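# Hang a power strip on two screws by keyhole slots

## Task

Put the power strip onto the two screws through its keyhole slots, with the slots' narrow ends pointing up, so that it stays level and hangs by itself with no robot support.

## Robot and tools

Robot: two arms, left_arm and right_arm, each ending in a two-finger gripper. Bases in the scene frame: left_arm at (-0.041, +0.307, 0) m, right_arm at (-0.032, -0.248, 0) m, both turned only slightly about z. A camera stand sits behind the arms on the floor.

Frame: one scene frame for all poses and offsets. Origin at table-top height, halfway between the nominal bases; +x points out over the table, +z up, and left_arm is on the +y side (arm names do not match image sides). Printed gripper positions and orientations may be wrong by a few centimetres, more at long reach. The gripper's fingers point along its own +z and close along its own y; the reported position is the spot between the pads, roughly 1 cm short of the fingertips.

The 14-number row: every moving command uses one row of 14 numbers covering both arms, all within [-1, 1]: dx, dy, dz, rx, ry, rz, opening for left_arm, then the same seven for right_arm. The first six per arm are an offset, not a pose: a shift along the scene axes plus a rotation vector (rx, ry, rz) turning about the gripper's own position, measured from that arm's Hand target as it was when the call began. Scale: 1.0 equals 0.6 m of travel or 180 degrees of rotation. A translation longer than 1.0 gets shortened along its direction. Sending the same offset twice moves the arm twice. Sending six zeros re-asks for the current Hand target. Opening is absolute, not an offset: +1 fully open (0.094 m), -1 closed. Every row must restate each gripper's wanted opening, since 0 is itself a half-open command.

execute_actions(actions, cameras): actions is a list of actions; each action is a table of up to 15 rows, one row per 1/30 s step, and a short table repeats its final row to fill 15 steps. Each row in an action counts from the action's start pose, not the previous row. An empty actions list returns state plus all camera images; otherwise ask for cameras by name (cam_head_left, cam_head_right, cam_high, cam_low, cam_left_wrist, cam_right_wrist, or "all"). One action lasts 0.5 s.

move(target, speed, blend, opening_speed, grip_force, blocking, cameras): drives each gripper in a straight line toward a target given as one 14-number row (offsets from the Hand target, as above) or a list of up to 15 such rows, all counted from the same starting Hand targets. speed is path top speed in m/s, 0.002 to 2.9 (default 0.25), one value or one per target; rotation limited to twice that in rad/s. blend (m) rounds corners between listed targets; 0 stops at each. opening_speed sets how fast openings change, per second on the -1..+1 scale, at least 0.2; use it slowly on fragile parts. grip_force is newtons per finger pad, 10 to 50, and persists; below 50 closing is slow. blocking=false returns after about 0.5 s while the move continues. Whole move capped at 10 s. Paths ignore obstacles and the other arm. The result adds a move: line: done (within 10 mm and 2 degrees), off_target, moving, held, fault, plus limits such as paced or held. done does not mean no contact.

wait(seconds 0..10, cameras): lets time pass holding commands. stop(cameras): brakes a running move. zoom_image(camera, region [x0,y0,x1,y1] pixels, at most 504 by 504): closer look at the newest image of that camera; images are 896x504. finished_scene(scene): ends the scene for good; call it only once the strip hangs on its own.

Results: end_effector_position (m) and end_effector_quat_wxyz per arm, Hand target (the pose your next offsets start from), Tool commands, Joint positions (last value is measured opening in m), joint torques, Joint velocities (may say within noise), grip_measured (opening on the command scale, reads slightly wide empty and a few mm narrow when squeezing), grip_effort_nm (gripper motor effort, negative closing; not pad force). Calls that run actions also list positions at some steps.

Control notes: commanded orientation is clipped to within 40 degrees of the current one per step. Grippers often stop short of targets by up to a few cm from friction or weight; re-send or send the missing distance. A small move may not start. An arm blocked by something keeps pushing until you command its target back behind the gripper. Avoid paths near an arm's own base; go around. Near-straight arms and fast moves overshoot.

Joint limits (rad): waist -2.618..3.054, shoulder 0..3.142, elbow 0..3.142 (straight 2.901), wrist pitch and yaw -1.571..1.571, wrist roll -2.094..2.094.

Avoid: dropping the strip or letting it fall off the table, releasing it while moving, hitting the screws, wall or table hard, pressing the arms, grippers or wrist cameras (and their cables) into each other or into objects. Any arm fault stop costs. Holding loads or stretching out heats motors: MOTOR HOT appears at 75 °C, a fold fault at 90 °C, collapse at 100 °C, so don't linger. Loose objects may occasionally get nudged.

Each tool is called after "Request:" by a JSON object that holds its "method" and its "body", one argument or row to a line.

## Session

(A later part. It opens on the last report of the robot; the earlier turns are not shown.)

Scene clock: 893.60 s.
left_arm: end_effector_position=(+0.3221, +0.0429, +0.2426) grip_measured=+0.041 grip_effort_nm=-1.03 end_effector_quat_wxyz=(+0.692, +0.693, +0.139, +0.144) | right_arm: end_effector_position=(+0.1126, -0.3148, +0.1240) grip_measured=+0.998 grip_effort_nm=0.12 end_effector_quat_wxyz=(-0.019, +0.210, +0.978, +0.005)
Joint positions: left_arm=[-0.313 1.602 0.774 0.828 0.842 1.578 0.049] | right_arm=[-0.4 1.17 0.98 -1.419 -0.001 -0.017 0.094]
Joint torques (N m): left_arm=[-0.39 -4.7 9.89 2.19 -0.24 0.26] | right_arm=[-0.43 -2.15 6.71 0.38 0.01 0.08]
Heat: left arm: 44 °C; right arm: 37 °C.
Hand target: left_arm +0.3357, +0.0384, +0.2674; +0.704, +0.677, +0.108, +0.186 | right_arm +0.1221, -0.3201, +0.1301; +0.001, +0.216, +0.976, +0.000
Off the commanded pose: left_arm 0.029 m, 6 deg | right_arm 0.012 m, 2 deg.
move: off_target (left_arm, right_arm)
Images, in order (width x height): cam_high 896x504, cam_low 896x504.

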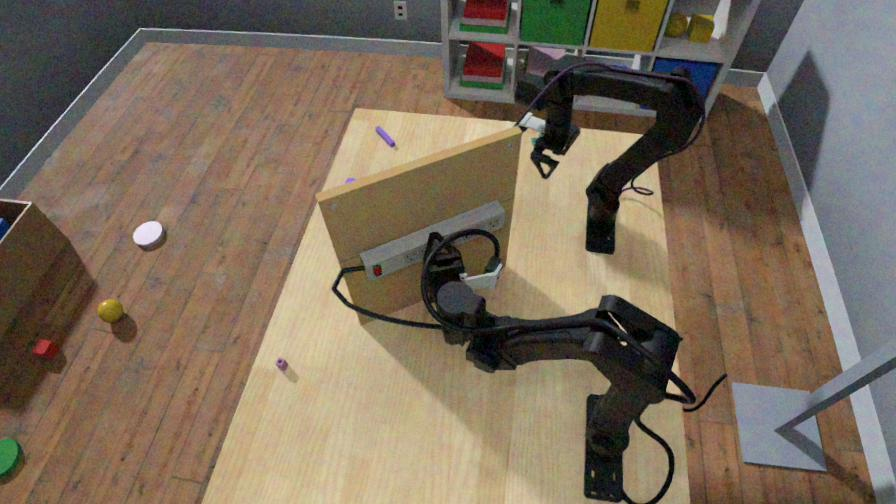

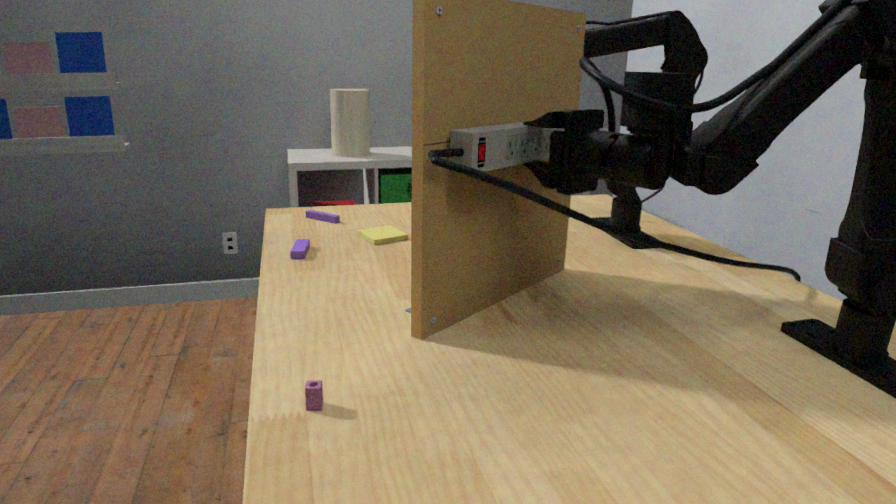

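Request:
{"method": "execute_actions", "body": {
  "actions": []
}}

Scene clock: 898.67 s.
left_arm: end_effector_position=(+0.3221, +0.0429, +0.2426) grip_measured=+0.041 grip_effort_nm=-1.03 end_effector_quat_wxyz=(+0.692, +0.693, +0.139, +0.144) | right_arm: end_effector_position=(+0.1126, -0.3148, +0.1240) grip_measured=+0.998 grip_effort_nm=0.12 end_effector_quat_wxyz=(-0.019, +0.210, +0.978, +0.005)
Joint positions: left_arm=[-0.313 1.602 0.774 0.828 0.842 1.578 0.049] | right_arm=[-0.4 1.17 0.98 -1.419 -0.001 -0.017 0.094]
Joint velocities: within noise
Joint torques (N m): left_arm=[-0.36 -4.64 9.85 2.19 -0.25 0.25] | right_arm=[-0.36 -2.14 6.72 0.38 0.01 0.09]
Heat: left arm: 44 °C; right arm: 37 °C.
Hand target: left_arm +0.3357, +0.0384, +0.2674; +0.704, +0.677, +0.108, +0.186 | right_arm +0.1221, -0.3201, +0.1301; +0.001, +0.216, +0.976, +0.000
Tool commands: left_gripper/opening=-0.2 right_gripper/opening=+1.0
Off the commanded pose: left_arm 0.029 m, 6 deg | right_arm 0.012 m, 2 deg.

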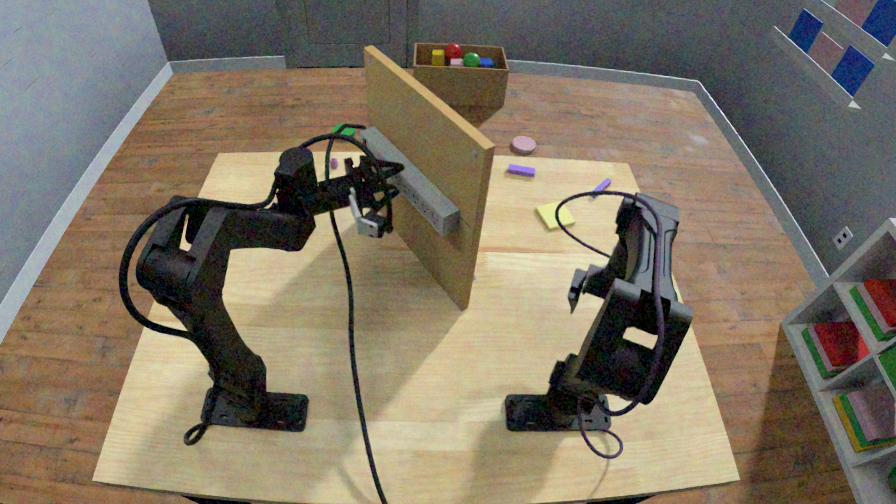

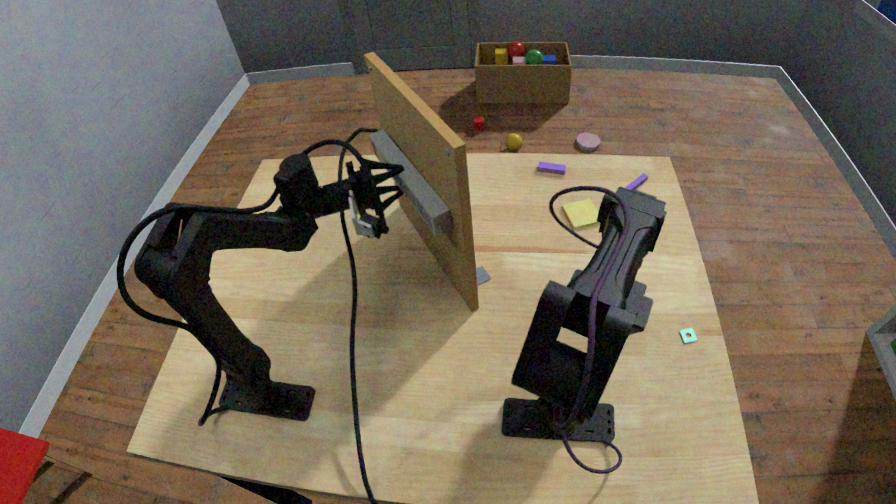

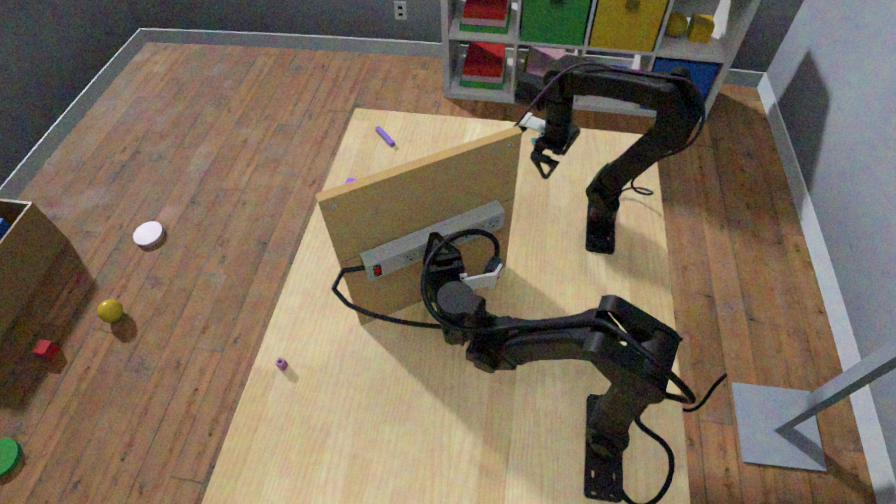

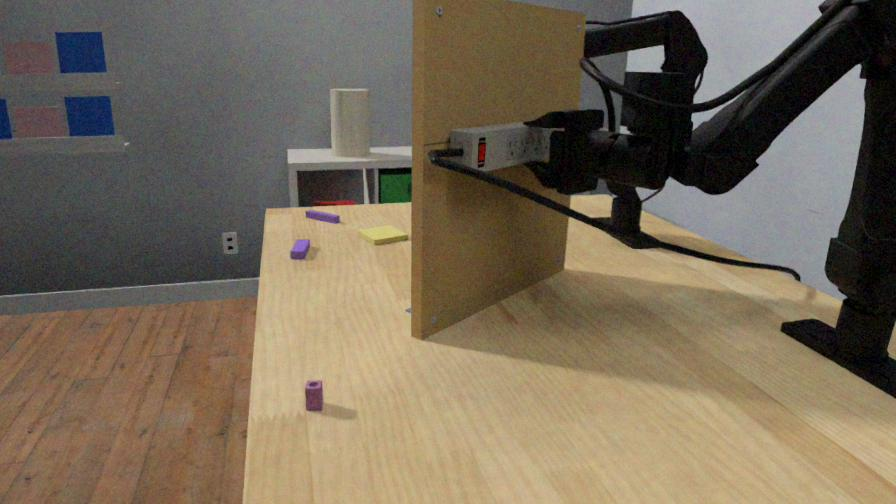

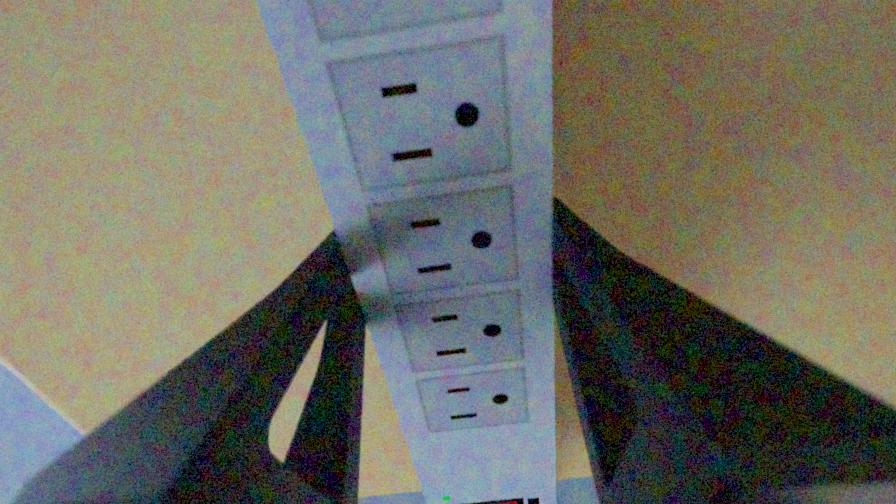

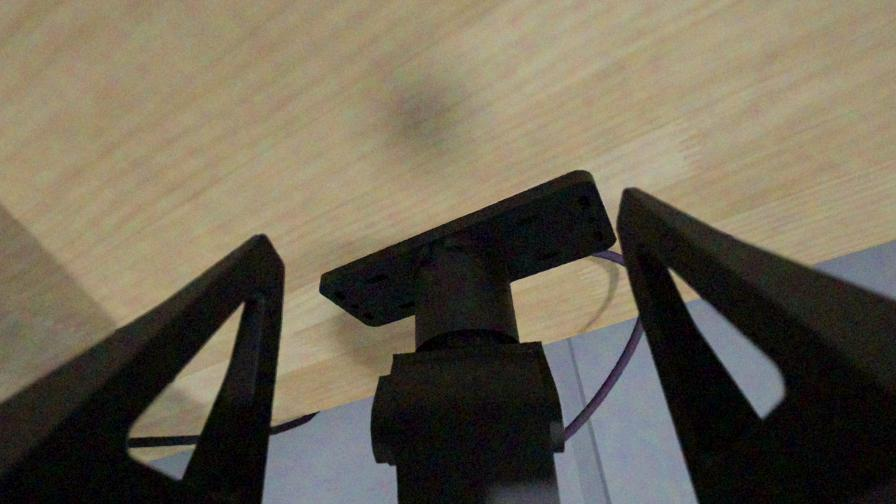

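Request:
{"method": "zoom_image", "body": {
  "camera": "cam_high",
  "region": [350, 220, 410, 280]
}}

Request:
{"method": "zoom_image", "body": {
  "camera": "cam_high",
  "region": [450, 190, 510, 250]
}}

Request:
{"method": "zoom_image", "body": {
  "camera": "cam_low",
  "region": [445, 110, 495, 160]
}}

Scaled by 8.400 from the camera's 896x504 image, which has a finer 1280x720 frame.

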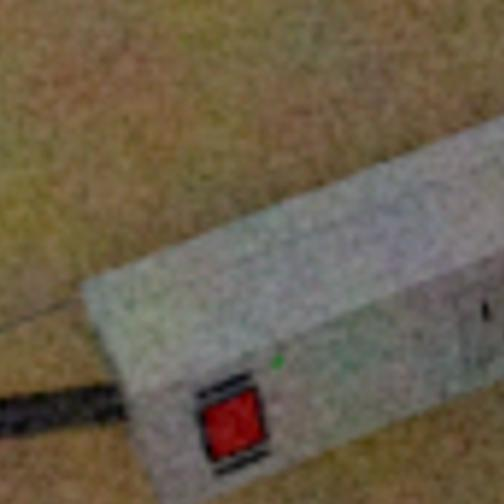

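Scaled by 8.400 from the camera's 896x504 image, which has a finer 1280x720 frame.

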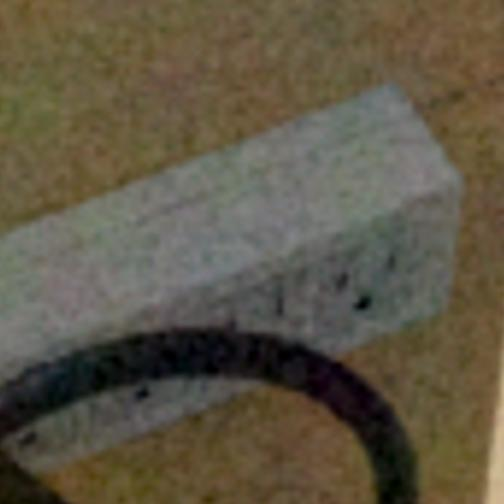

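Scaled by 10.080 from the camera's 896x504 image, which has a finer 1280x720 frame.

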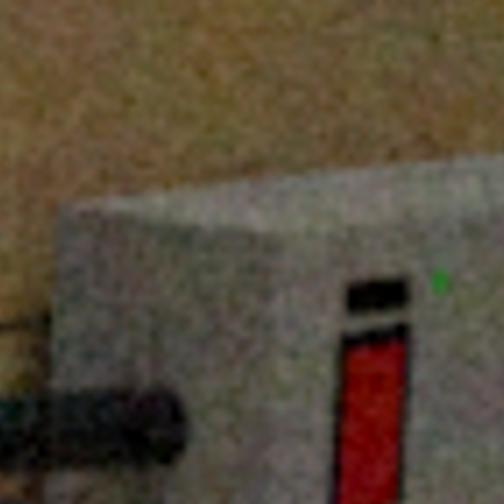

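Request:
{"method": "move", "body": {
  "target": [0,0,0,-0.00614,0.00926,0,-0.2,0,0,0,0,0,0,1.0],
  "speed": 0.05
}}

Request:
{"method": "move", "body": {
  "target": [0,0,0,-0.00307,0.00463,0,-0.2,0,0,0,0,0,0,1.0],
  "speed": 0.05
}}

Request:
{"method": "move", "body": {
  "target": [0,0,0,-0.00154,0.00231,0,-0.2,0,0,0,0,0,0,1.0],
  "speed": 0.05
}}

Scene clock: 915.33 s.
left_arm: end_effector_position=(+0.3221, +0.0429, +0.2426) grip_measured=+0.041 grip_effort_nm=-1.03 end_effector_quat_wxyz=(+0.693, +0.693, +0.141, +0.142) | right_arm: end_effector_position=(+0.1126, -0.3148, +0.1240) grip_measured=+0.998 grip_effort_nm=0.12 end_effector_quat_wxyz=(-0.019, +0.210, +0.978, +0.005)
Joint positions: left_arm=[-0.313 1.602 0.774 0.828 0.842 1.572 0.049] | right_arm=[-0.4 1.17 0.98 -1.419 -0.001 -0.017 0.094]
Joint torques (N m): left_arm=[-0.42 -4.41 9.58 2.36 -0.28 -0.07] | right_arm=[-0.38 -2.11 6.72 0.39 0 0.07]
Heat: left arm: 43 °C; right arm: 37 °C.
Hand target: left_arm +0.3357, +0.0384, +0.2674; +0.709, +0.673, +0.120, +0.175 | right_arm +0.1221, -0.3201, +0.1301; +0.001, +0.216, +0.976, +0.000
Off the commanded pose: left_arm 0.029 m, 5 deg | right_arm 0.012 m, 2 deg.
move: off_target (left_arm, right_arm)

Scene clock: 916.10 s.
left_arm: end_effector_position=(+0.3225, +0.0422, +0.2423) grip_measured=+0.040 grip_effort_nm=-1.03 end_effector_quat_wxyz=(+0.695, +0.691, +0.146, +0.136) | right_arm: end_effector_position=(+0.1126, -0.3148, +0.1240) grip_measured=+0.998 grip_effort_nm=0.12 end_effector_quat_wxyz=(-0.019, +0.210, +0.978, +0.005)
Joint positions: left_arm=[-0.315 1.607 0.774 0.839 0.84 1.552 0.049] | right_arm=[-0.4 1.17 0.98 -1.419 -0.001 -0.017 0.094]
Joint velocities: left_arm=[0.002 -0.046 0.017 -0.051 -0.051 -0.037 0.001] | right_arm=[within noise]
Joint torques (N m): left_arm=[-0.28 -4.75 9.42 2.33 -0.27 -0.06] | right_arm=[-0.29 -2.1 6.69 0.38 -0.01 0.08]
Heat: left arm: 43 °C; right arm: 37 °C.
Hand target: left_arm +0.3357, +0.0385, +0.2675; +0.711, +0.671, +0.126, +0.170 | right_arm +0.1221, -0.3201, +0.1301; +0.001, +0.216, +0.976, +0.000
Off the commanded pose: left_arm 0.029 m, 5 deg | right_arm 0.012 m, 2 deg.
move: off_target (left_arm, right_arm)

Scene clock: 916.90 s.
left_arm: end_effector_position=(+0.3225, +0.0422, +0.2429) grip_measured=+0.040 grip_effort_nm=-1.03 end_effector_quat_wxyz=(+0.696, +0.689, +0.149, +0.134) | right_arm: end_effector_position=(+0.1126, -0.3148, +0.1240) grip_measured=+0.998 grip_effort_nm=0.12 end_effector_quat_wxyz=(-0.019, +0.210, +0.978, +0.005)
Joint positions: left_arm=[-0.315 1.607 0.774 0.841 0.84 1.543 0.049] | right_arm=[-0.4 1.17 0.98 -1.419 -0.001 -0.017 0.094]
Joint torques (N m): left_arm=[-0.32 -4.68 9.36 2.34 -0.28 -0.06] | right_arm=[-0.43 -2.1 6.69 0.37 0 0.07]
Heat: left arm: 43 °C; right arm: 37 °C.
Hand target: left_arm +0.3357, +0.0385, +0.2675; +0.712, +0.669, +0.129, +0.167 | right_arm +0.1221, -0.3201, +0.1301; +0.001, +0.216, +0.976, +0.000
Off the commanded pose: left_arm 0.028 m, 5 deg | right_arm 0.012 m, 2 deg.
move: off_target (left_arm, right_arm)

Request:
{"method": "wait", "body": {
  "seconds": 0.3,
  "cameras": ["cam_high", "cam_low"]
}}

Request:
{"method": "zoom_image", "body": {
  "camera": "cam_high",
  "region": [350, 220, 410, 280]
}}

Request:
{"method": "zoom_image", "body": {
  "camera": "cam_high",
  "region": [450, 190, 510, 250]
}}

Request:
{"method": "zoom_image", "body": {
  "camera": "cam_low",
  "region": [445, 110, 495, 160]
}}

Scene clock: 918.77 s.
left_arm: end_effector_position=(+0.3225, +0.0422, +0.2429) grip_measured=+0.040 grip_effort_nm=-1.03 end_effector_quat_wxyz=(+0.696, +0.689, +0.149, +0.134) | right_arm: end_effector_position=(+0.1126, -0.3148, +0.1240) grip_measured=+0.998 grip_effort_nm=0.12 end_effector_quat_wxyz=(-0.019, +0.210, +0.978, +0.005)
Joint positions: left_arm=[-0.315 1.607 0.774 0.841 0.84 1.542 0.049] | right_arm=[-0.4 1.17 0.98 -1.419 -0.001 -0.017 0.094]
Joint torques (N m): left_arm=[-0.32 -4.66 9.32 2.34 -0.29 -0.07] | right_arm=[-0.35 -2.15 6.72 0.38 0 0.08]
Heat: left arm: 43 °C; right arm: 37 °C.
Hand target: left_arm +0.3357, +0.0385, +0.2675; +0.712, +0.670, +0.129, +0.167 | right_arm +0.1221, -0.3201, +0.1301; +0.001, +0.216, +0.976, +0.000
Tool commands: left_gripper/opening=-0.2 right_gripper/opening=+1.0
Off the commanded pose: left_arm 0.028 m, 5 deg | right_arm 0.012 m, 2 deg.
wait: 0.30 s; at rest from the start
Images, in order (width x height): cam_high 896x504, cam_low 896x504.

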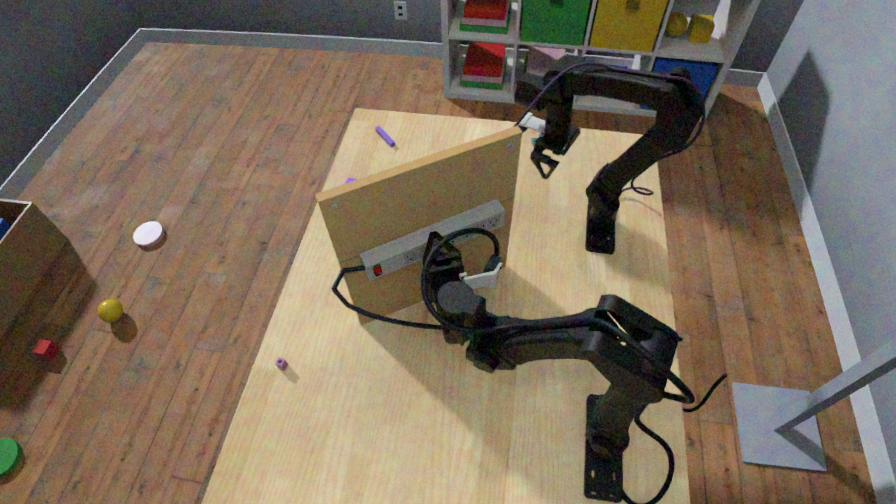

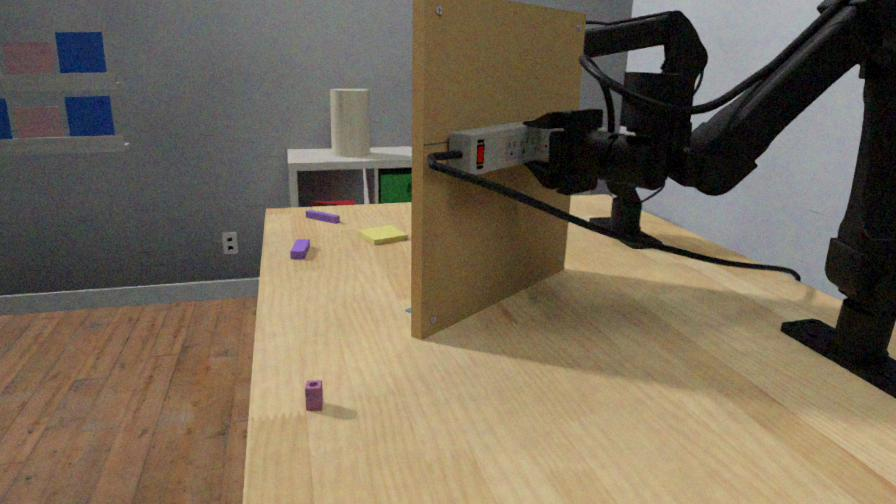

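Scaled by 8.400 from the camera's 896x504 image, which has a finer 1280x720 frame.

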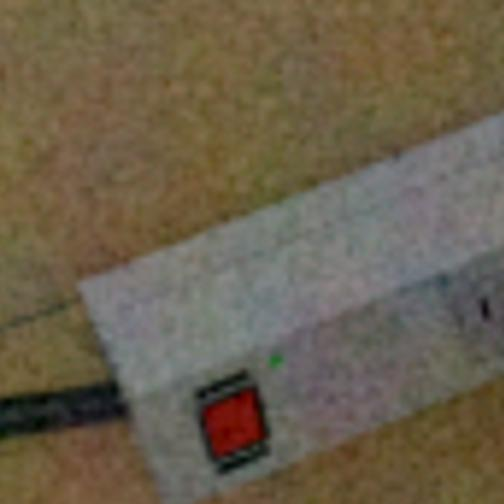

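Scaled by 8.400 from the camera's 896x504 image, which has a finer 1280x720 frame.

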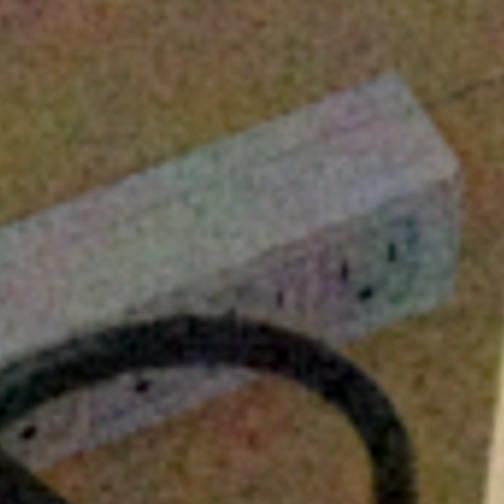

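Scaled by 10.080 from the camera's 896x504 image, which has a finer 1280x720 frame.

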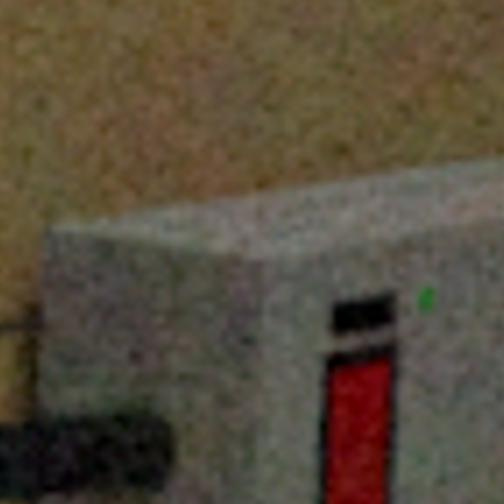

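Request:
{"method": "move", "body": {
  "target": [0,0,0,0.00614,-0.00926,0,-0.2,0,0,0,0,0,0,1.0],
  "speed": 0.05
}}

Request:
{"method": "move", "body": {
  "target": [0,0,0,0.00154,-0.00231,0,-0.2,0,0,0,0,0,0,1.0],
  "speed": 0.05
}}

Request:
{"method": "move", "body": {
  "target": [0,0,0,0.00154,-0.00231,0,-0.2,0,0,0,0,0,0,1.0],
  "speed": 0.05
}}

Scene clock: 925.13 s.
left_arm: end_effector_position=(+0.3227, +0.0419, +0.2430) grip_measured=+0.040 grip_effort_nm=-1.03 end_effector_quat_wxyz=(+0.696, +0.690, +0.147, +0.136) | right_arm: end_effector_position=(+0.1126, -0.3148, +0.1240) grip_measured=+0.998 grip_effort_nm=0.12 end_effector_quat_wxyz=(-0.019, +0.210, +0.978, +0.005)
Joint positions: left_arm=[-0.315 1.607 0.776 0.838 0.84 1.549 0.049] | right_arm=[-0.4 1.17 0.98 -1.419 -0.001 -0.017 0.094]
Joint torques (N m): left_arm=[-0.25 -4.88 9.55 2.21 -0.25 0.24] | right_arm=[-0.32 -2.14 6.69 0.4 0.01 0.09]
Heat: left arm: 43 °C; right arm: 37 °C.
Hand target: left_arm +0.3356, +0.0384, +0.2675; +0.707, +0.674, +0.117, +0.178 | right_arm +0.1221, -0.3201, +0.1301; +0.001, +0.216, +0.976, +0.000
Off the commanded pose: left_arm 0.028 m, 6 deg | right_arm 0.012 m, 2 deg.
move: off_target (left_arm, right_arm)

Scene clock: 925.83 s.
left_arm: end_effector_position=(+0.3227, +0.0419, +0.2429) grip_measured=+0.040 grip_effort_nm=-1.03 end_effector_quat_wxyz=(+0.695, +0.690, +0.146, +0.136) | right_arm: end_effector_position=(+0.1126, -0.3148, +0.1240) grip_measured=+0.998 grip_effort_nm=0.12 end_effector_quat_wxyz=(-0.019, +0.210, +0.978, +0.005)
Joint positions: left_arm=[-0.315 1.607 0.776 0.838 0.84 1.551 0.049] | right_arm=[-0.4 1.17 0.98 -1.419 -0.001 -0.017 0.094]
Joint torques (N m): left_arm=[-0.21 -4.97 9.61 2.17 -0.26 0.32] | right_arm=[-0.35 -2.17 6.68 0.39 0.01 0.09]
Heat: left arm: 43 °C; right arm: 37 °C.
Hand target: left_arm +0.3356, +0.0384, +0.2674; +0.706, +0.675, +0.115, +0.181 | right_arm +0.1221, -0.3201, +0.1301; +0.001, +0.216, +0.976, +0.000
Off the commanded pose: left_arm 0.028 m, 7 deg | right_arm 0.012 m, 2 deg.
move: off_target (left_arm, right_arm)

Scene clock: 926.60 s.
left_arm: end_effector_position=(+0.3231, +0.0416, +0.2434) grip_measured=+0.040 grip_effort_nm=-1.03 end_effector_quat_wxyz=(+0.695, +0.691, +0.145, +0.137) | right_arm: end_effector_position=(+0.1126, -0.3148, +0.1240) grip_measured=+0.998 grip_effort_nm=0.12 end_effector_quat_wxyz=(-0.019, +0.210, +0.978, +0.005)
Joint positions: left_arm=[-0.315 1.607 0.779 0.832 0.84 1.556 0.049] | right_arm=[-0.4 1.17 0.98 -1.419 -0.001 -0.017 0.094]
Joint torques (N m): left_arm=[-0.16 -5.01 9.47 2.17 -0.25 0.36] | right_arm=[-0.39 -2.04 6.74 0.41 0 0.08]
Heat: left arm: 43 °C; right arm: 37 °C.
Hand target: left_arm +0.3357, +0.0385, +0.2675; +0.705, +0.676, +0.111, +0.184 | right_arm +0.1221, -0.3201, +0.1301; +0.001, +0.216, +0.976, +0.000
Off the commanded pose: left_arm 0.027 m, 7 deg | right_arm 0.012 m, 2 deg.
move: off_target (left_arm, right_arm)

Request:
{"method": "wait", "body": {
  "seconds": 0.2,
  "cameras": ["cam_high", "cam_low"]
}}

Request:
{"method": "zoom_image", "body": {
  "camera": "cam_high",
  "region": [350, 220, 410, 280]
}}

Request:
{"method": "zoom_image", "body": {
  "camera": "cam_high",
  "region": [450, 190, 510, 250]
}}

Request:
{"method": "zoom_image", "body": {
  "camera": "cam_low",
  "region": [445, 110, 495, 160]
}}

Scene clock: 928.00 s.
left_arm: end_effector_position=(+0.3230, +0.0415, +0.2434) grip_measured=+0.040 grip_effort_nm=-1.03 end_effector_quat_wxyz=(+0.695, +0.691, +0.145, +0.137) | right_arm: end_effector_position=(+0.1126, -0.3148, +0.1240) grip_measured=+0.998 grip_effort_nm=0.12 end_effector_quat_wxyz=(-0.019, +0.210, +0.978, +0.005)
Joint positions: left_arm=[-0.316 1.607 0.779 0.832 0.84 1.556 0.049] | right_arm=[-0.4 1.17 0.98 -1.419 -0.001 -0.017 0.094]
Joint torques (N m): left_arm=[-0.17 -5.01 9.44 2.18 -0.24 0.36] | right_arm=[-0.39 -2.13 6.69 0.36 0.01 0.07]
Heat: left arm: 43 °C; right arm: 37 °C.
Hand target: left_arm +0.3356, +0.0384, +0.2675; +0.705, +0.676, +0.111, +0.183 | right_arm +0.1221, -0.3201, +0.1301; +0.001, +0.216, +0.976, +0.000
Tool commands: left_gripper/opening=-0.2 right_gripper/opening=+1.0
Off the commanded pose: left_arm 0.027 m, 7 deg | right_arm 0.012 m, 2 deg.
wait: 0.20 s; at rest from the start
Images, in order (width x height): cam_high 896x504, cam_low 896x504.

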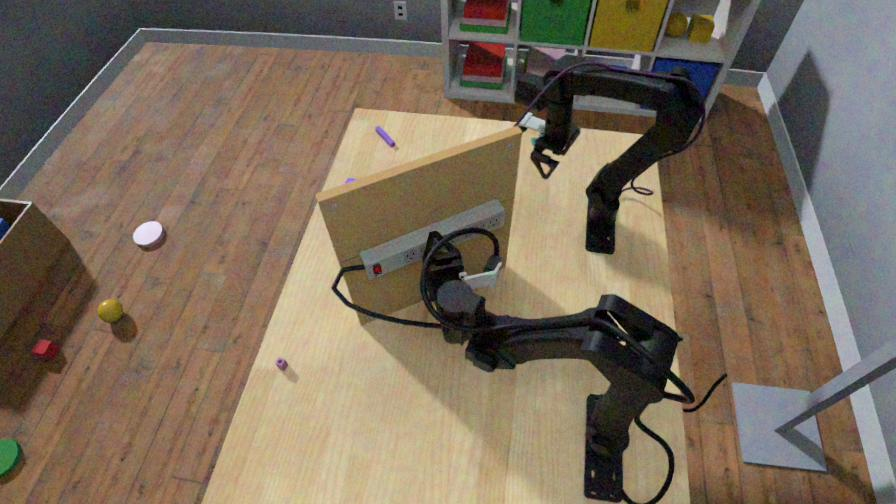

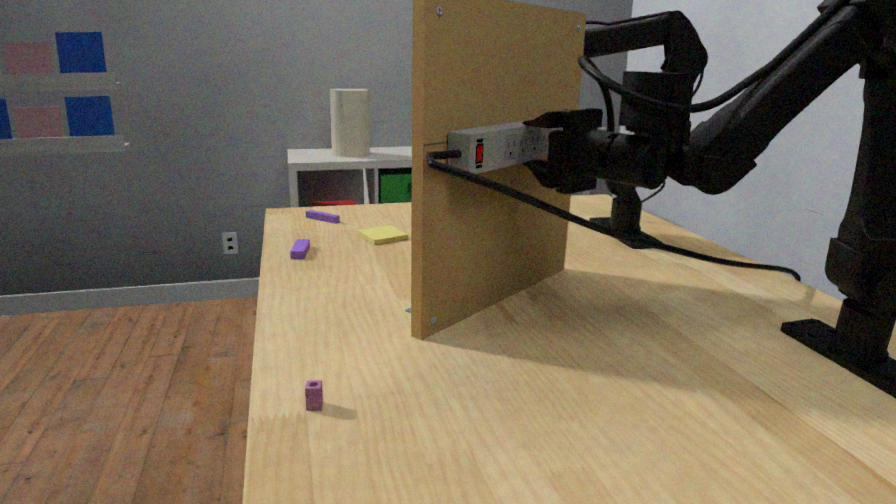

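Scaled by 8.400 from the camera's 896x504 image, which has a finer 1280x720 frame.

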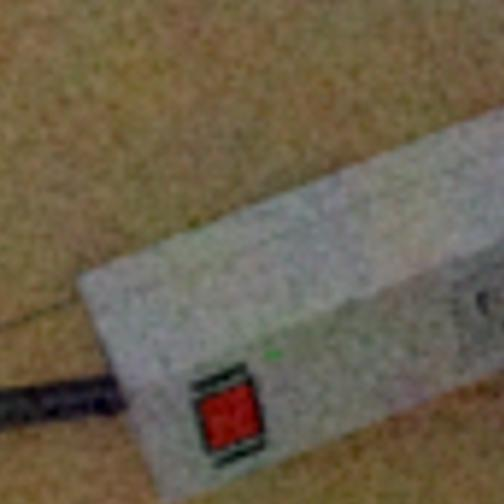

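Scaled by 8.400 from the camera's 896x504 image, which has a finer 1280x720 frame.

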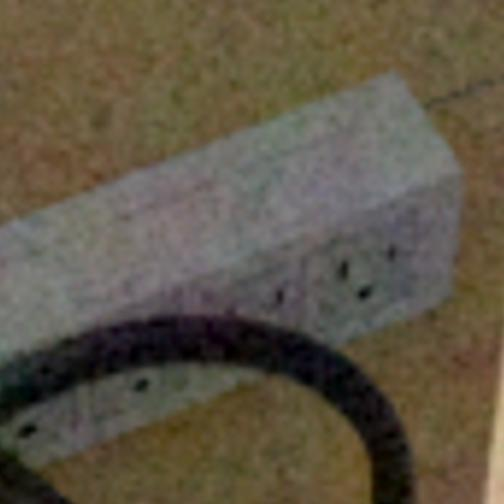

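Scaled by 10.080 from the camera's 896x504 image, which has a finer 1280x720 frame.

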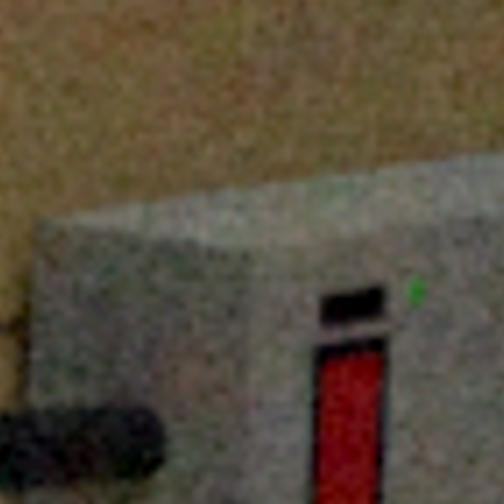

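Request:
{"method": "move", "body": {
  "target": [0,0,0,0.00154,-0.00231,0,-0.2,0,0,0,0,0,0,1.0],
  "speed": 0.05
}}

Request:
{"method": "move", "body": {
  "target": [0,0,0,0.00154,-0.00231,0,-0.2,0,0,0,0,0,0,1.0],
  "speed": 0.05
}}

Scene clock: 931.57 s.
left_arm: end_effector_position=(+0.3230, +0.0415, +0.2433) grip_measured=+0.040 grip_effort_nm=-1.03 end_effector_quat_wxyz=(+0.694, +0.691, +0.144, +0.138) | right_arm: end_effector_position=(+0.1126, -0.3148, +0.1240) grip_measured=+0.998 grip_effort_nm=0.12 end_effector_quat_wxyz=(-0.019, +0.210, +0.978, +0.005)
Joint positions: left_arm=[-0.316 1.607 0.779 0.832 0.84 1.559 0.049] | right_arm=[-0.4 1.17 0.98 -1.419 -0.001 -0.017 0.094]
Joint torques (N m): left_arm=[-0.16 -5.05 9.55 2.15 -0.24 0.43] | right_arm=[-0.35 -2.17 6.74 0.39 0.01 0.08]
Heat: left arm: 43 °C; right arm: 37 °C.
Hand target: left_arm +0.3356, +0.0384, +0.2675; +0.704, +0.677, +0.108, +0.186 | right_arm +0.1221, -0.3201, +0.1301; +0.001, +0.216, +0.976, +0.000
Off the commanded pose: left_arm 0.027 m, 7 deg | right_arm 0.012 m, 2 deg.
move: off_target (left_arm, right_arm)

Scene clock: 932.30 s.
left_arm: end_effector_position=(+0.3229, +0.0414, +0.2431) grip_measured=+0.040 grip_effort_nm=-1.03 end_effector_quat_wxyz=(+0.693, +0.692, +0.140, +0.141) | right_arm: end_effector_position=(+0.1126, -0.3148, +0.1240) grip_measured=+0.998 grip_effort_nm=0.12 end_effector_quat_wxyz=(-0.019, +0.210, +0.978, +0.005)
Joint positions: left_arm=[-0.316 1.607 0.779 0.831 0.841 1.57 0.049] | right_arm=[-0.4 1.17 0.98 -1.419 -0.001 -0.017 0.094]
Joint torques (N m): left_arm=[-0.14 -5.12 9.62 2.12 -0.24 0.41] | right_arm=[-0.35 -2.09 6.67 0.39 0 0.1]
Heat: left arm: 43 °C; right arm: 37 °C.
Hand target: left_arm +0.3356, +0.0384, +0.2675; +0.703, +0.678, +0.105, +0.189 | right_arm +0.1221, -0.3201, +0.1301; +0.001, +0.216, +0.976, +0.000
Off the commanded pose: left_arm 0.028 m, 7 deg | right_arm 0.012 m, 2 deg.
move: off_target (left_arm, right_arm)

Request:
{"method": "wait", "body": {
  "seconds": 0.2,
  "cameras": ["cam_high", "cam_low", "cam_left_wrist"]
}}

Request:
{"method": "zoom_image", "body": {
  "camera": "cam_high",
  "region": [350, 220, 410, 280]
}}

Request:
{"method": "zoom_image", "body": {
  "camera": "cam_high",
  "region": [450, 190, 510, 250]
}}

Request:
{"method": "zoom_image", "body": {
  "camera": "cam_low",
  "region": [445, 110, 495, 160]
}}

Scene clock: 933.87 s.
left_arm: end_effector_position=(+0.3229, +0.0414, +0.2431) grip_measured=+0.040 grip_effort_nm=-1.03 end_effector_quat_wxyz=(+0.693, +0.692, +0.140, +0.142) | right_arm: end_effector_position=(+0.1126, -0.3148, +0.1240) grip_measured=+0.998 grip_effort_nm=0.12 end_effector_quat_wxyz=(-0.019, +0.210, +0.978, +0.005)
Joint positions: left_arm=[-0.316 1.607 0.779 0.831 0.841 1.571 0.049] | right_arm=[-0.4 1.17 0.98 -1.419 -0.001 -0.017 0.094]
Joint torques (N m): left_arm=[-0.13 -5.12 9.58 2.13 -0.24 0.4] | right_arm=[-0.36 -2.18 6.71 0.38 0.01 0.07]
Heat: left arm: 43 °C; right arm: 37 °C.
Hand target: left_arm +0.3356, +0.0384, +0.2675; +0.703, +0.678, +0.105, +0.189 | right_arm +0.1221, -0.3201, +0.1301; +0.001, +0.216, +0.976, +0.000
Tool commands: left_gripper/opening=-0.2 right_gripper/opening=+1.0
Off the commanded pose: left_arm 0.028 m, 7 deg | right_arm 0.012 m, 2 deg.
wait: 0.20 s; at rest from the start
Images, in order (width x height): cam_high 896x504, cam_low 896x504, cam_left_wrist 896x504.

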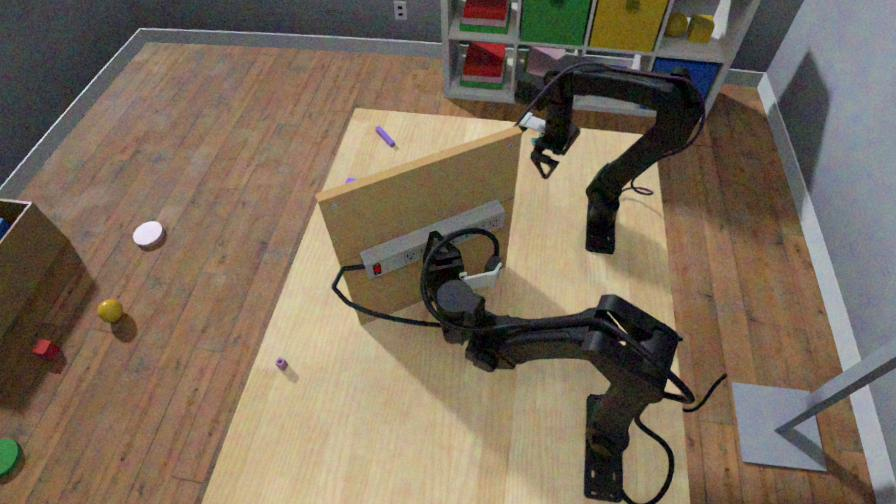

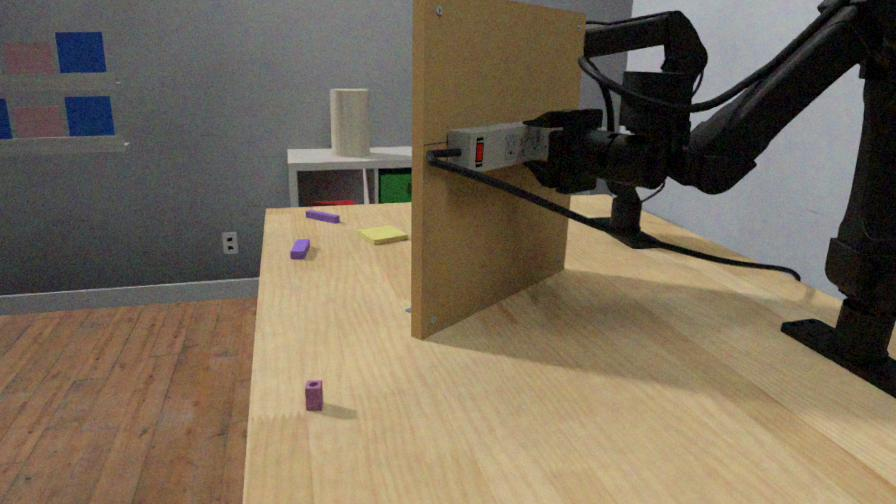

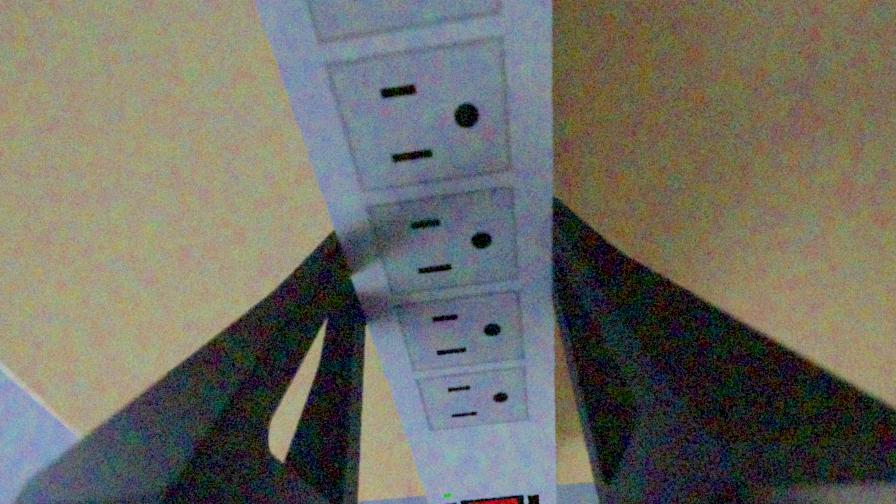

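Scaled by 8.400 from the camera's 896x504 image, which has a finer 1280x720 frame.

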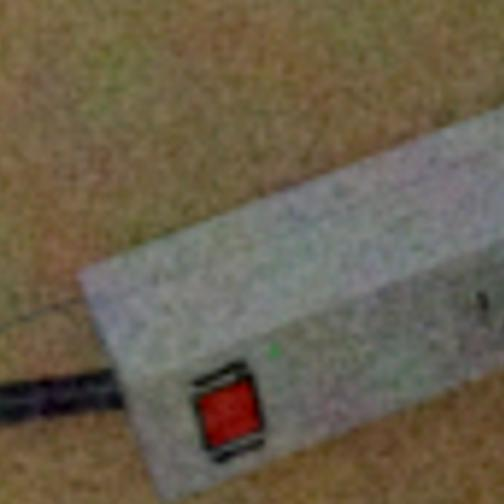

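Scaled by 8.400 from the camera's 896x504 image, which has a finer 1280x720 frame.

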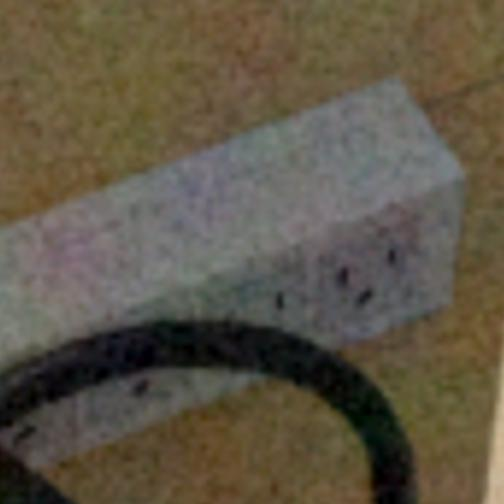

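Scaled by 10.080 from the camera's 896x504 image, which has a finer 1280x720 frame.

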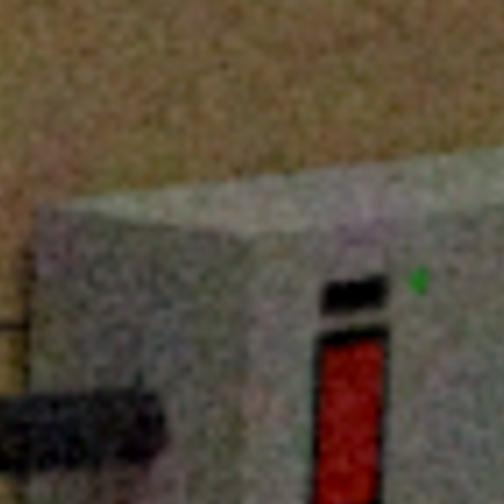

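Request:
{"method": "move", "body": {
  "target": [0.00277,-0.00416,0,0,0,0,-0.2,0,0,0,0,0,0,1.0],
  "speed": 0.03
}}

Request:
{"method": "move", "body": {
  "target": [0.00184,-0.00278,0,0,0,0,-0.2,0,0,0,0,0,0,1.0],
  "speed": 0.03
}}

Scene clock: 937.20 s.
left_arm: end_effector_position=(+0.3240, +0.0402, +0.2437) grip_measured=+0.040 grip_effort_nm=-1.03 end_effector_quat_wxyz=(+0.693, +0.694, +0.138, +0.142) | right_arm: end_effector_position=(+0.1126, -0.3148, +0.1240) grip_measured=+0.998 grip_effort_nm=0.11 end_effector_quat_wxyz=(-0.019, +0.210, +0.978, +0.005)
Joint positions: left_arm=[-0.317 1.611 0.789 0.821 0.842 1.577 0.049] | right_arm=[-0.4 1.17 0.98 -1.419 -0.001 -0.017 0.094]
Joint torques (N m): left_arm=[-0.44 -4.85 9.58 2.2 -0.29 0.36] | right_arm=[-0.36 -2.15 6.69 0.38 0.01 0.07]
Heat: left arm: 43 °C; right arm: 37 °C.
Hand target: left_arm +0.3373, +0.0360, +0.2674; +0.702, +0.678, +0.105, +0.189 | right_arm +0.1221, -0.3201, +0.1301; +0.001, +0.216, +0.976, +0.000
Off the commanded pose: left_arm 0.028 m, 7 deg | right_arm 0.012 m, 2 deg.
move: off_target (left_arm, right_arm)

Scene clock: 938.00 s.
left_arm: end_effector_position=(+0.3236, +0.0396, +0.2437) grip_measured=+0.040 grip_effort_nm=-1.03 end_effector_quat_wxyz=(+0.693, +0.694, +0.136, +0.140) | right_arm: end_effector_position=(+0.1126, -0.3148, +0.1240) grip_measured=+0.998 grip_effort_nm=0.12 end_effector_quat_wxyz=(-0.019, +0.210, +0.978, +0.005)
Joint positions: left_arm=[-0.317 1.613 0.792 0.82 0.848 1.577 0.049] | right_arm=[-0.4 1.17 0.98 -1.419 -0.001 -0.017 0.094]
Joint torques (N m): left_arm=[-0.7 -4.68 9.8 2.19 -0.39 0.36] | right_arm=[-0.34 -2.11 6.72 0.37 0.01 0.07]
Heat: left arm: 43 °C; right arm: 37 °C.
Hand target: left_arm +0.3384, +0.0343, +0.2674; +0.702, +0.678, +0.105, +0.189 | right_arm +0.1221, -0.3201, +0.1301; +0.001, +0.216, +0.976, +0.000
Off the commanded pose: left_arm 0.028 m, 7 deg | right_arm 0.012 m, 2 deg.
move: off_target (left_arm, right_arm)

Request:
{"method": "move", "body": {
  "target": [0,0,-0.025,0,0,0,-0.2,0,0,0,0,0,0,1.0],
  "speed": 0.04
}}

Request:
{"method": "move", "body": {
  "target": [0,0,-0.01,0,0,0,-0.2,0,0,0,0,0,0,1.0],
  "speed": 0.04
}}

Scene clock: 940.87 s.
left_arm: end_effector_position=(+0.3215, +0.0369, +0.2428) grip_measured=+0.040 grip_effort_nm=-1.03 end_effector_quat_wxyz=(+0.699, +0.691, +0.123, +0.133) | right_arm: end_effector_position=(+0.1126, -0.3148, +0.1240) grip_measured=+0.998 grip_effort_nm=0.11 end_effector_quat_wxyz=(-0.019, +0.210, +0.978, +0.005)
Joint positions: left_arm=[-0.317 1.636 0.792 0.865 0.876 1.566 0.049] | right_arm=[-0.4 1.17 0.98 -1.419 -0.001 -0.017 0.094]
Joint torques (N m): left_arm=[-0.65 -3.79 7.86 2.3 -0.68 0.48] | right_arm=[-0.31 -2.1 6.68 0.38 0.01 0.07]
Heat: left arm: 43 °C; right arm: 37 °C.
Hand target: left_arm +0.3385, +0.0343, +0.2523; +0.702, +0.678, +0.106, +0.189 | right_arm +0.1221, -0.3201, +0.1301; +0.001, +0.216, +0.976, +0.000
Off the commanded pose: left_arm 0.020 m, 7 deg | right_arm 0.012 m, 2 deg.
move: off_target (left_arm, right_arm)

Scene clock: 941.73 s.
left_arm: end_effector_position=(+0.3214, +0.0368, +0.2427) grip_measured=+0.040 grip_effort_nm=-1.03 end_effector_quat_wxyz=(+0.702, +0.690, +0.119, +0.131) | right_arm: end_effector_position=(+0.1126, -0.3148, +0.1240) grip_measured=+0.998 grip_effort_nm=0.12 end_effector_quat_wxyz=(-0.019, +0.210, +0.978, +0.005)
Joint positions: left_arm=[-0.314 1.646 0.792 0.888 0.888 1.559 0.049] | right_arm=[-0.4 1.17 0.98 -1.419 -0.001 -0.017 0.094]
Joint torques (N m): left_arm=[-0.84 -3.51 7.01 2.29 -0.79 0.55] | right_arm=[-0.32 -2.14 6.72 0.37 0.01 0.07]
Heat: left arm: 43 °C; right arm: 37 °C.
Hand target: left_arm +0.3385, +0.0343, +0.2464; +0.702, +0.678, +0.106, +0.189 | right_arm +0.1221, -0.3201, +0.1301; +0.001, +0.216, +0.976, +0.000
Off the commanded pose: left_arm 0.018 m, 7 deg | right_arm 0.012 m, 2 deg.
move: off_target (left_arm, right_arm)

Request:
{"method": "wait", "body": {
  "seconds": 0.2,
  "cameras": ["cam_high", "cam_low", "cam_left_wrist"]
}}

Request:
{"method": "zoom_image", "body": {
  "camera": "cam_high",
  "region": [350, 180, 510, 280]
}}

Request:
{"method": "zoom_image", "body": {
  "camera": "cam_low",
  "region": [415, 90, 595, 200]
}}

Scene clock: 945.13 s.
left_arm: end_effector_position=(+0.3213, +0.0368, +0.2426) grip_measured=+0.040 grip_effort_nm=-1.03 end_effector_quat_wxyz=(+0.702, +0.690, +0.118, +0.131) | right_arm: end_effector_position=(+0.1126, -0.3148, +0.1240) grip_measured=+0.998 grip_effort_nm=0.12 end_effector_quat_wxyz=(-0.019, +0.210, +0.978, +0.005)
Joint positions: left_arm=[-0.314 1.646 0.792 0.888 0.888 1.559 0.049] | right_arm=[-0.4 1.17 0.98 -1.419 -0.001 -0.017 0.094]
Joint torques (N m): left_arm=[-0.87 -3.49 7.01 2.28 -0.79 0.56] | right_arm=[-0.31 -2.13 6.68 0.38 0.02 0.07]
Heat: left arm: 43 °C; right arm: 37 °C.
Hand target: left_arm +0.3384, +0.0343, +0.2463; +0.702, +0.678, +0.106, +0.189 | right_arm +0.1221, -0.3201, +0.1301; +0.001, +0.216, +0.976, +0.000
Tool commands: left_gripper/opening=-0.2 right_gripper/opening=+1.0
Off the commanded pose: left_arm 0.018 m, 7 deg | right_arm 0.012 m, 2 deg.
wait: 0.20 s; at rest from the start
Images, in order (width x height): cam_high 896x504, cam_low 896x504, cam_left_wrist 896x504.

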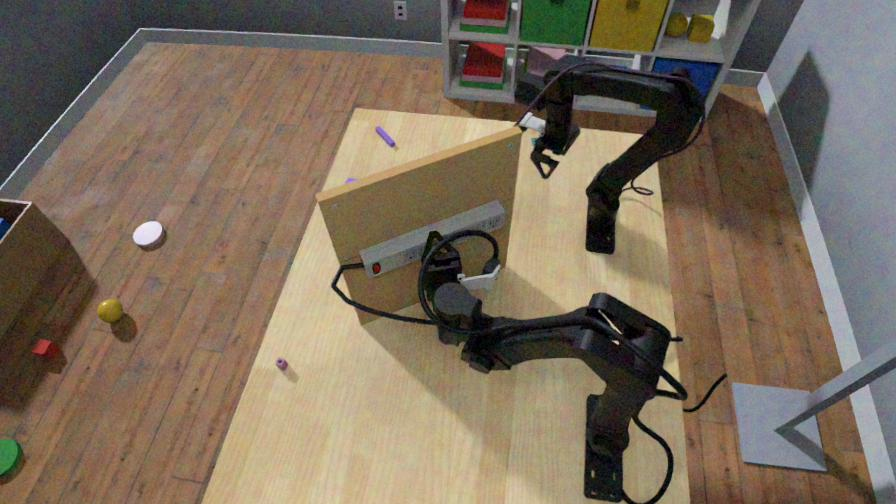

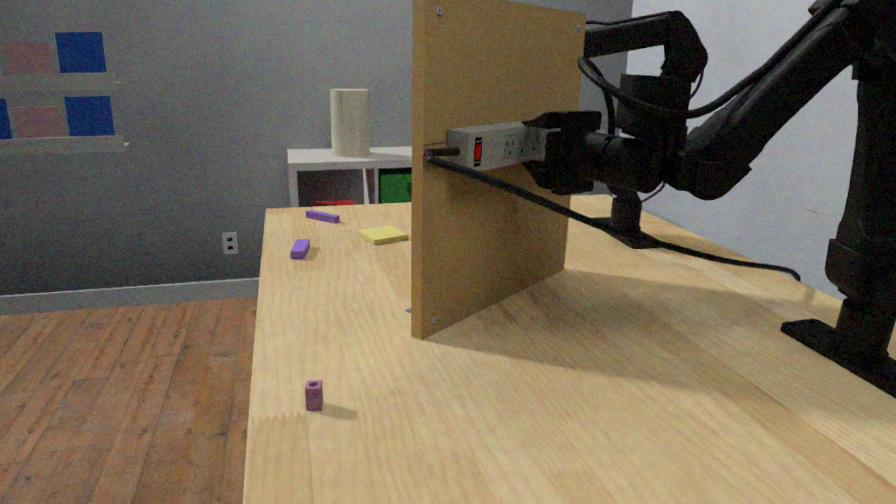

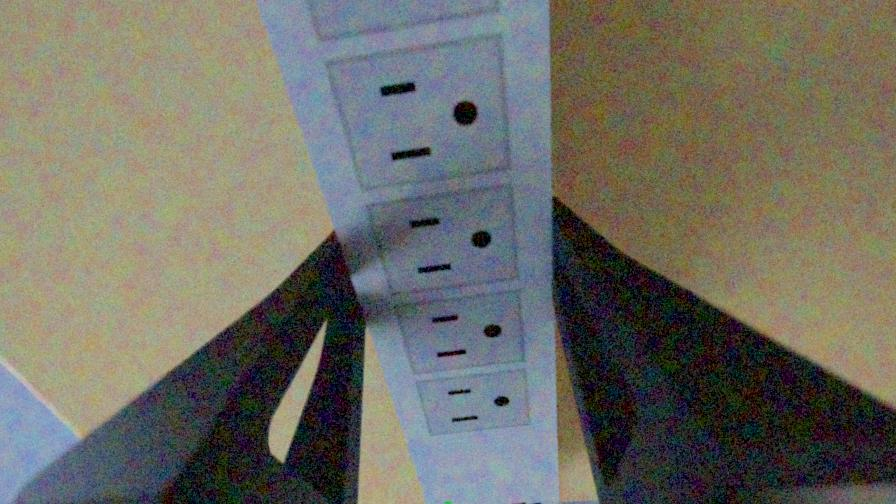

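Scaled by 3.150 from the camera's 896x504 image, which has a finer 1280x720 frame.

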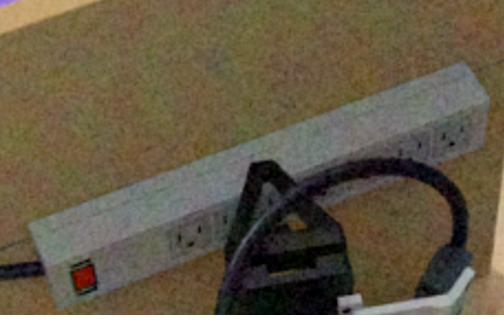

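Scaled by 2.800 from the camera's 896x504 image, which has a finer 1280x720 frame.

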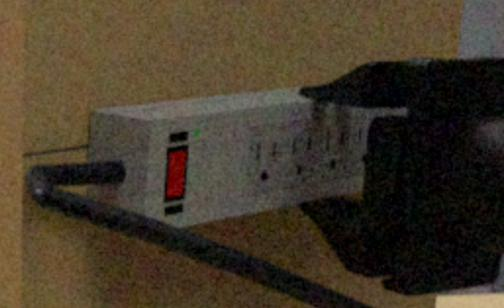

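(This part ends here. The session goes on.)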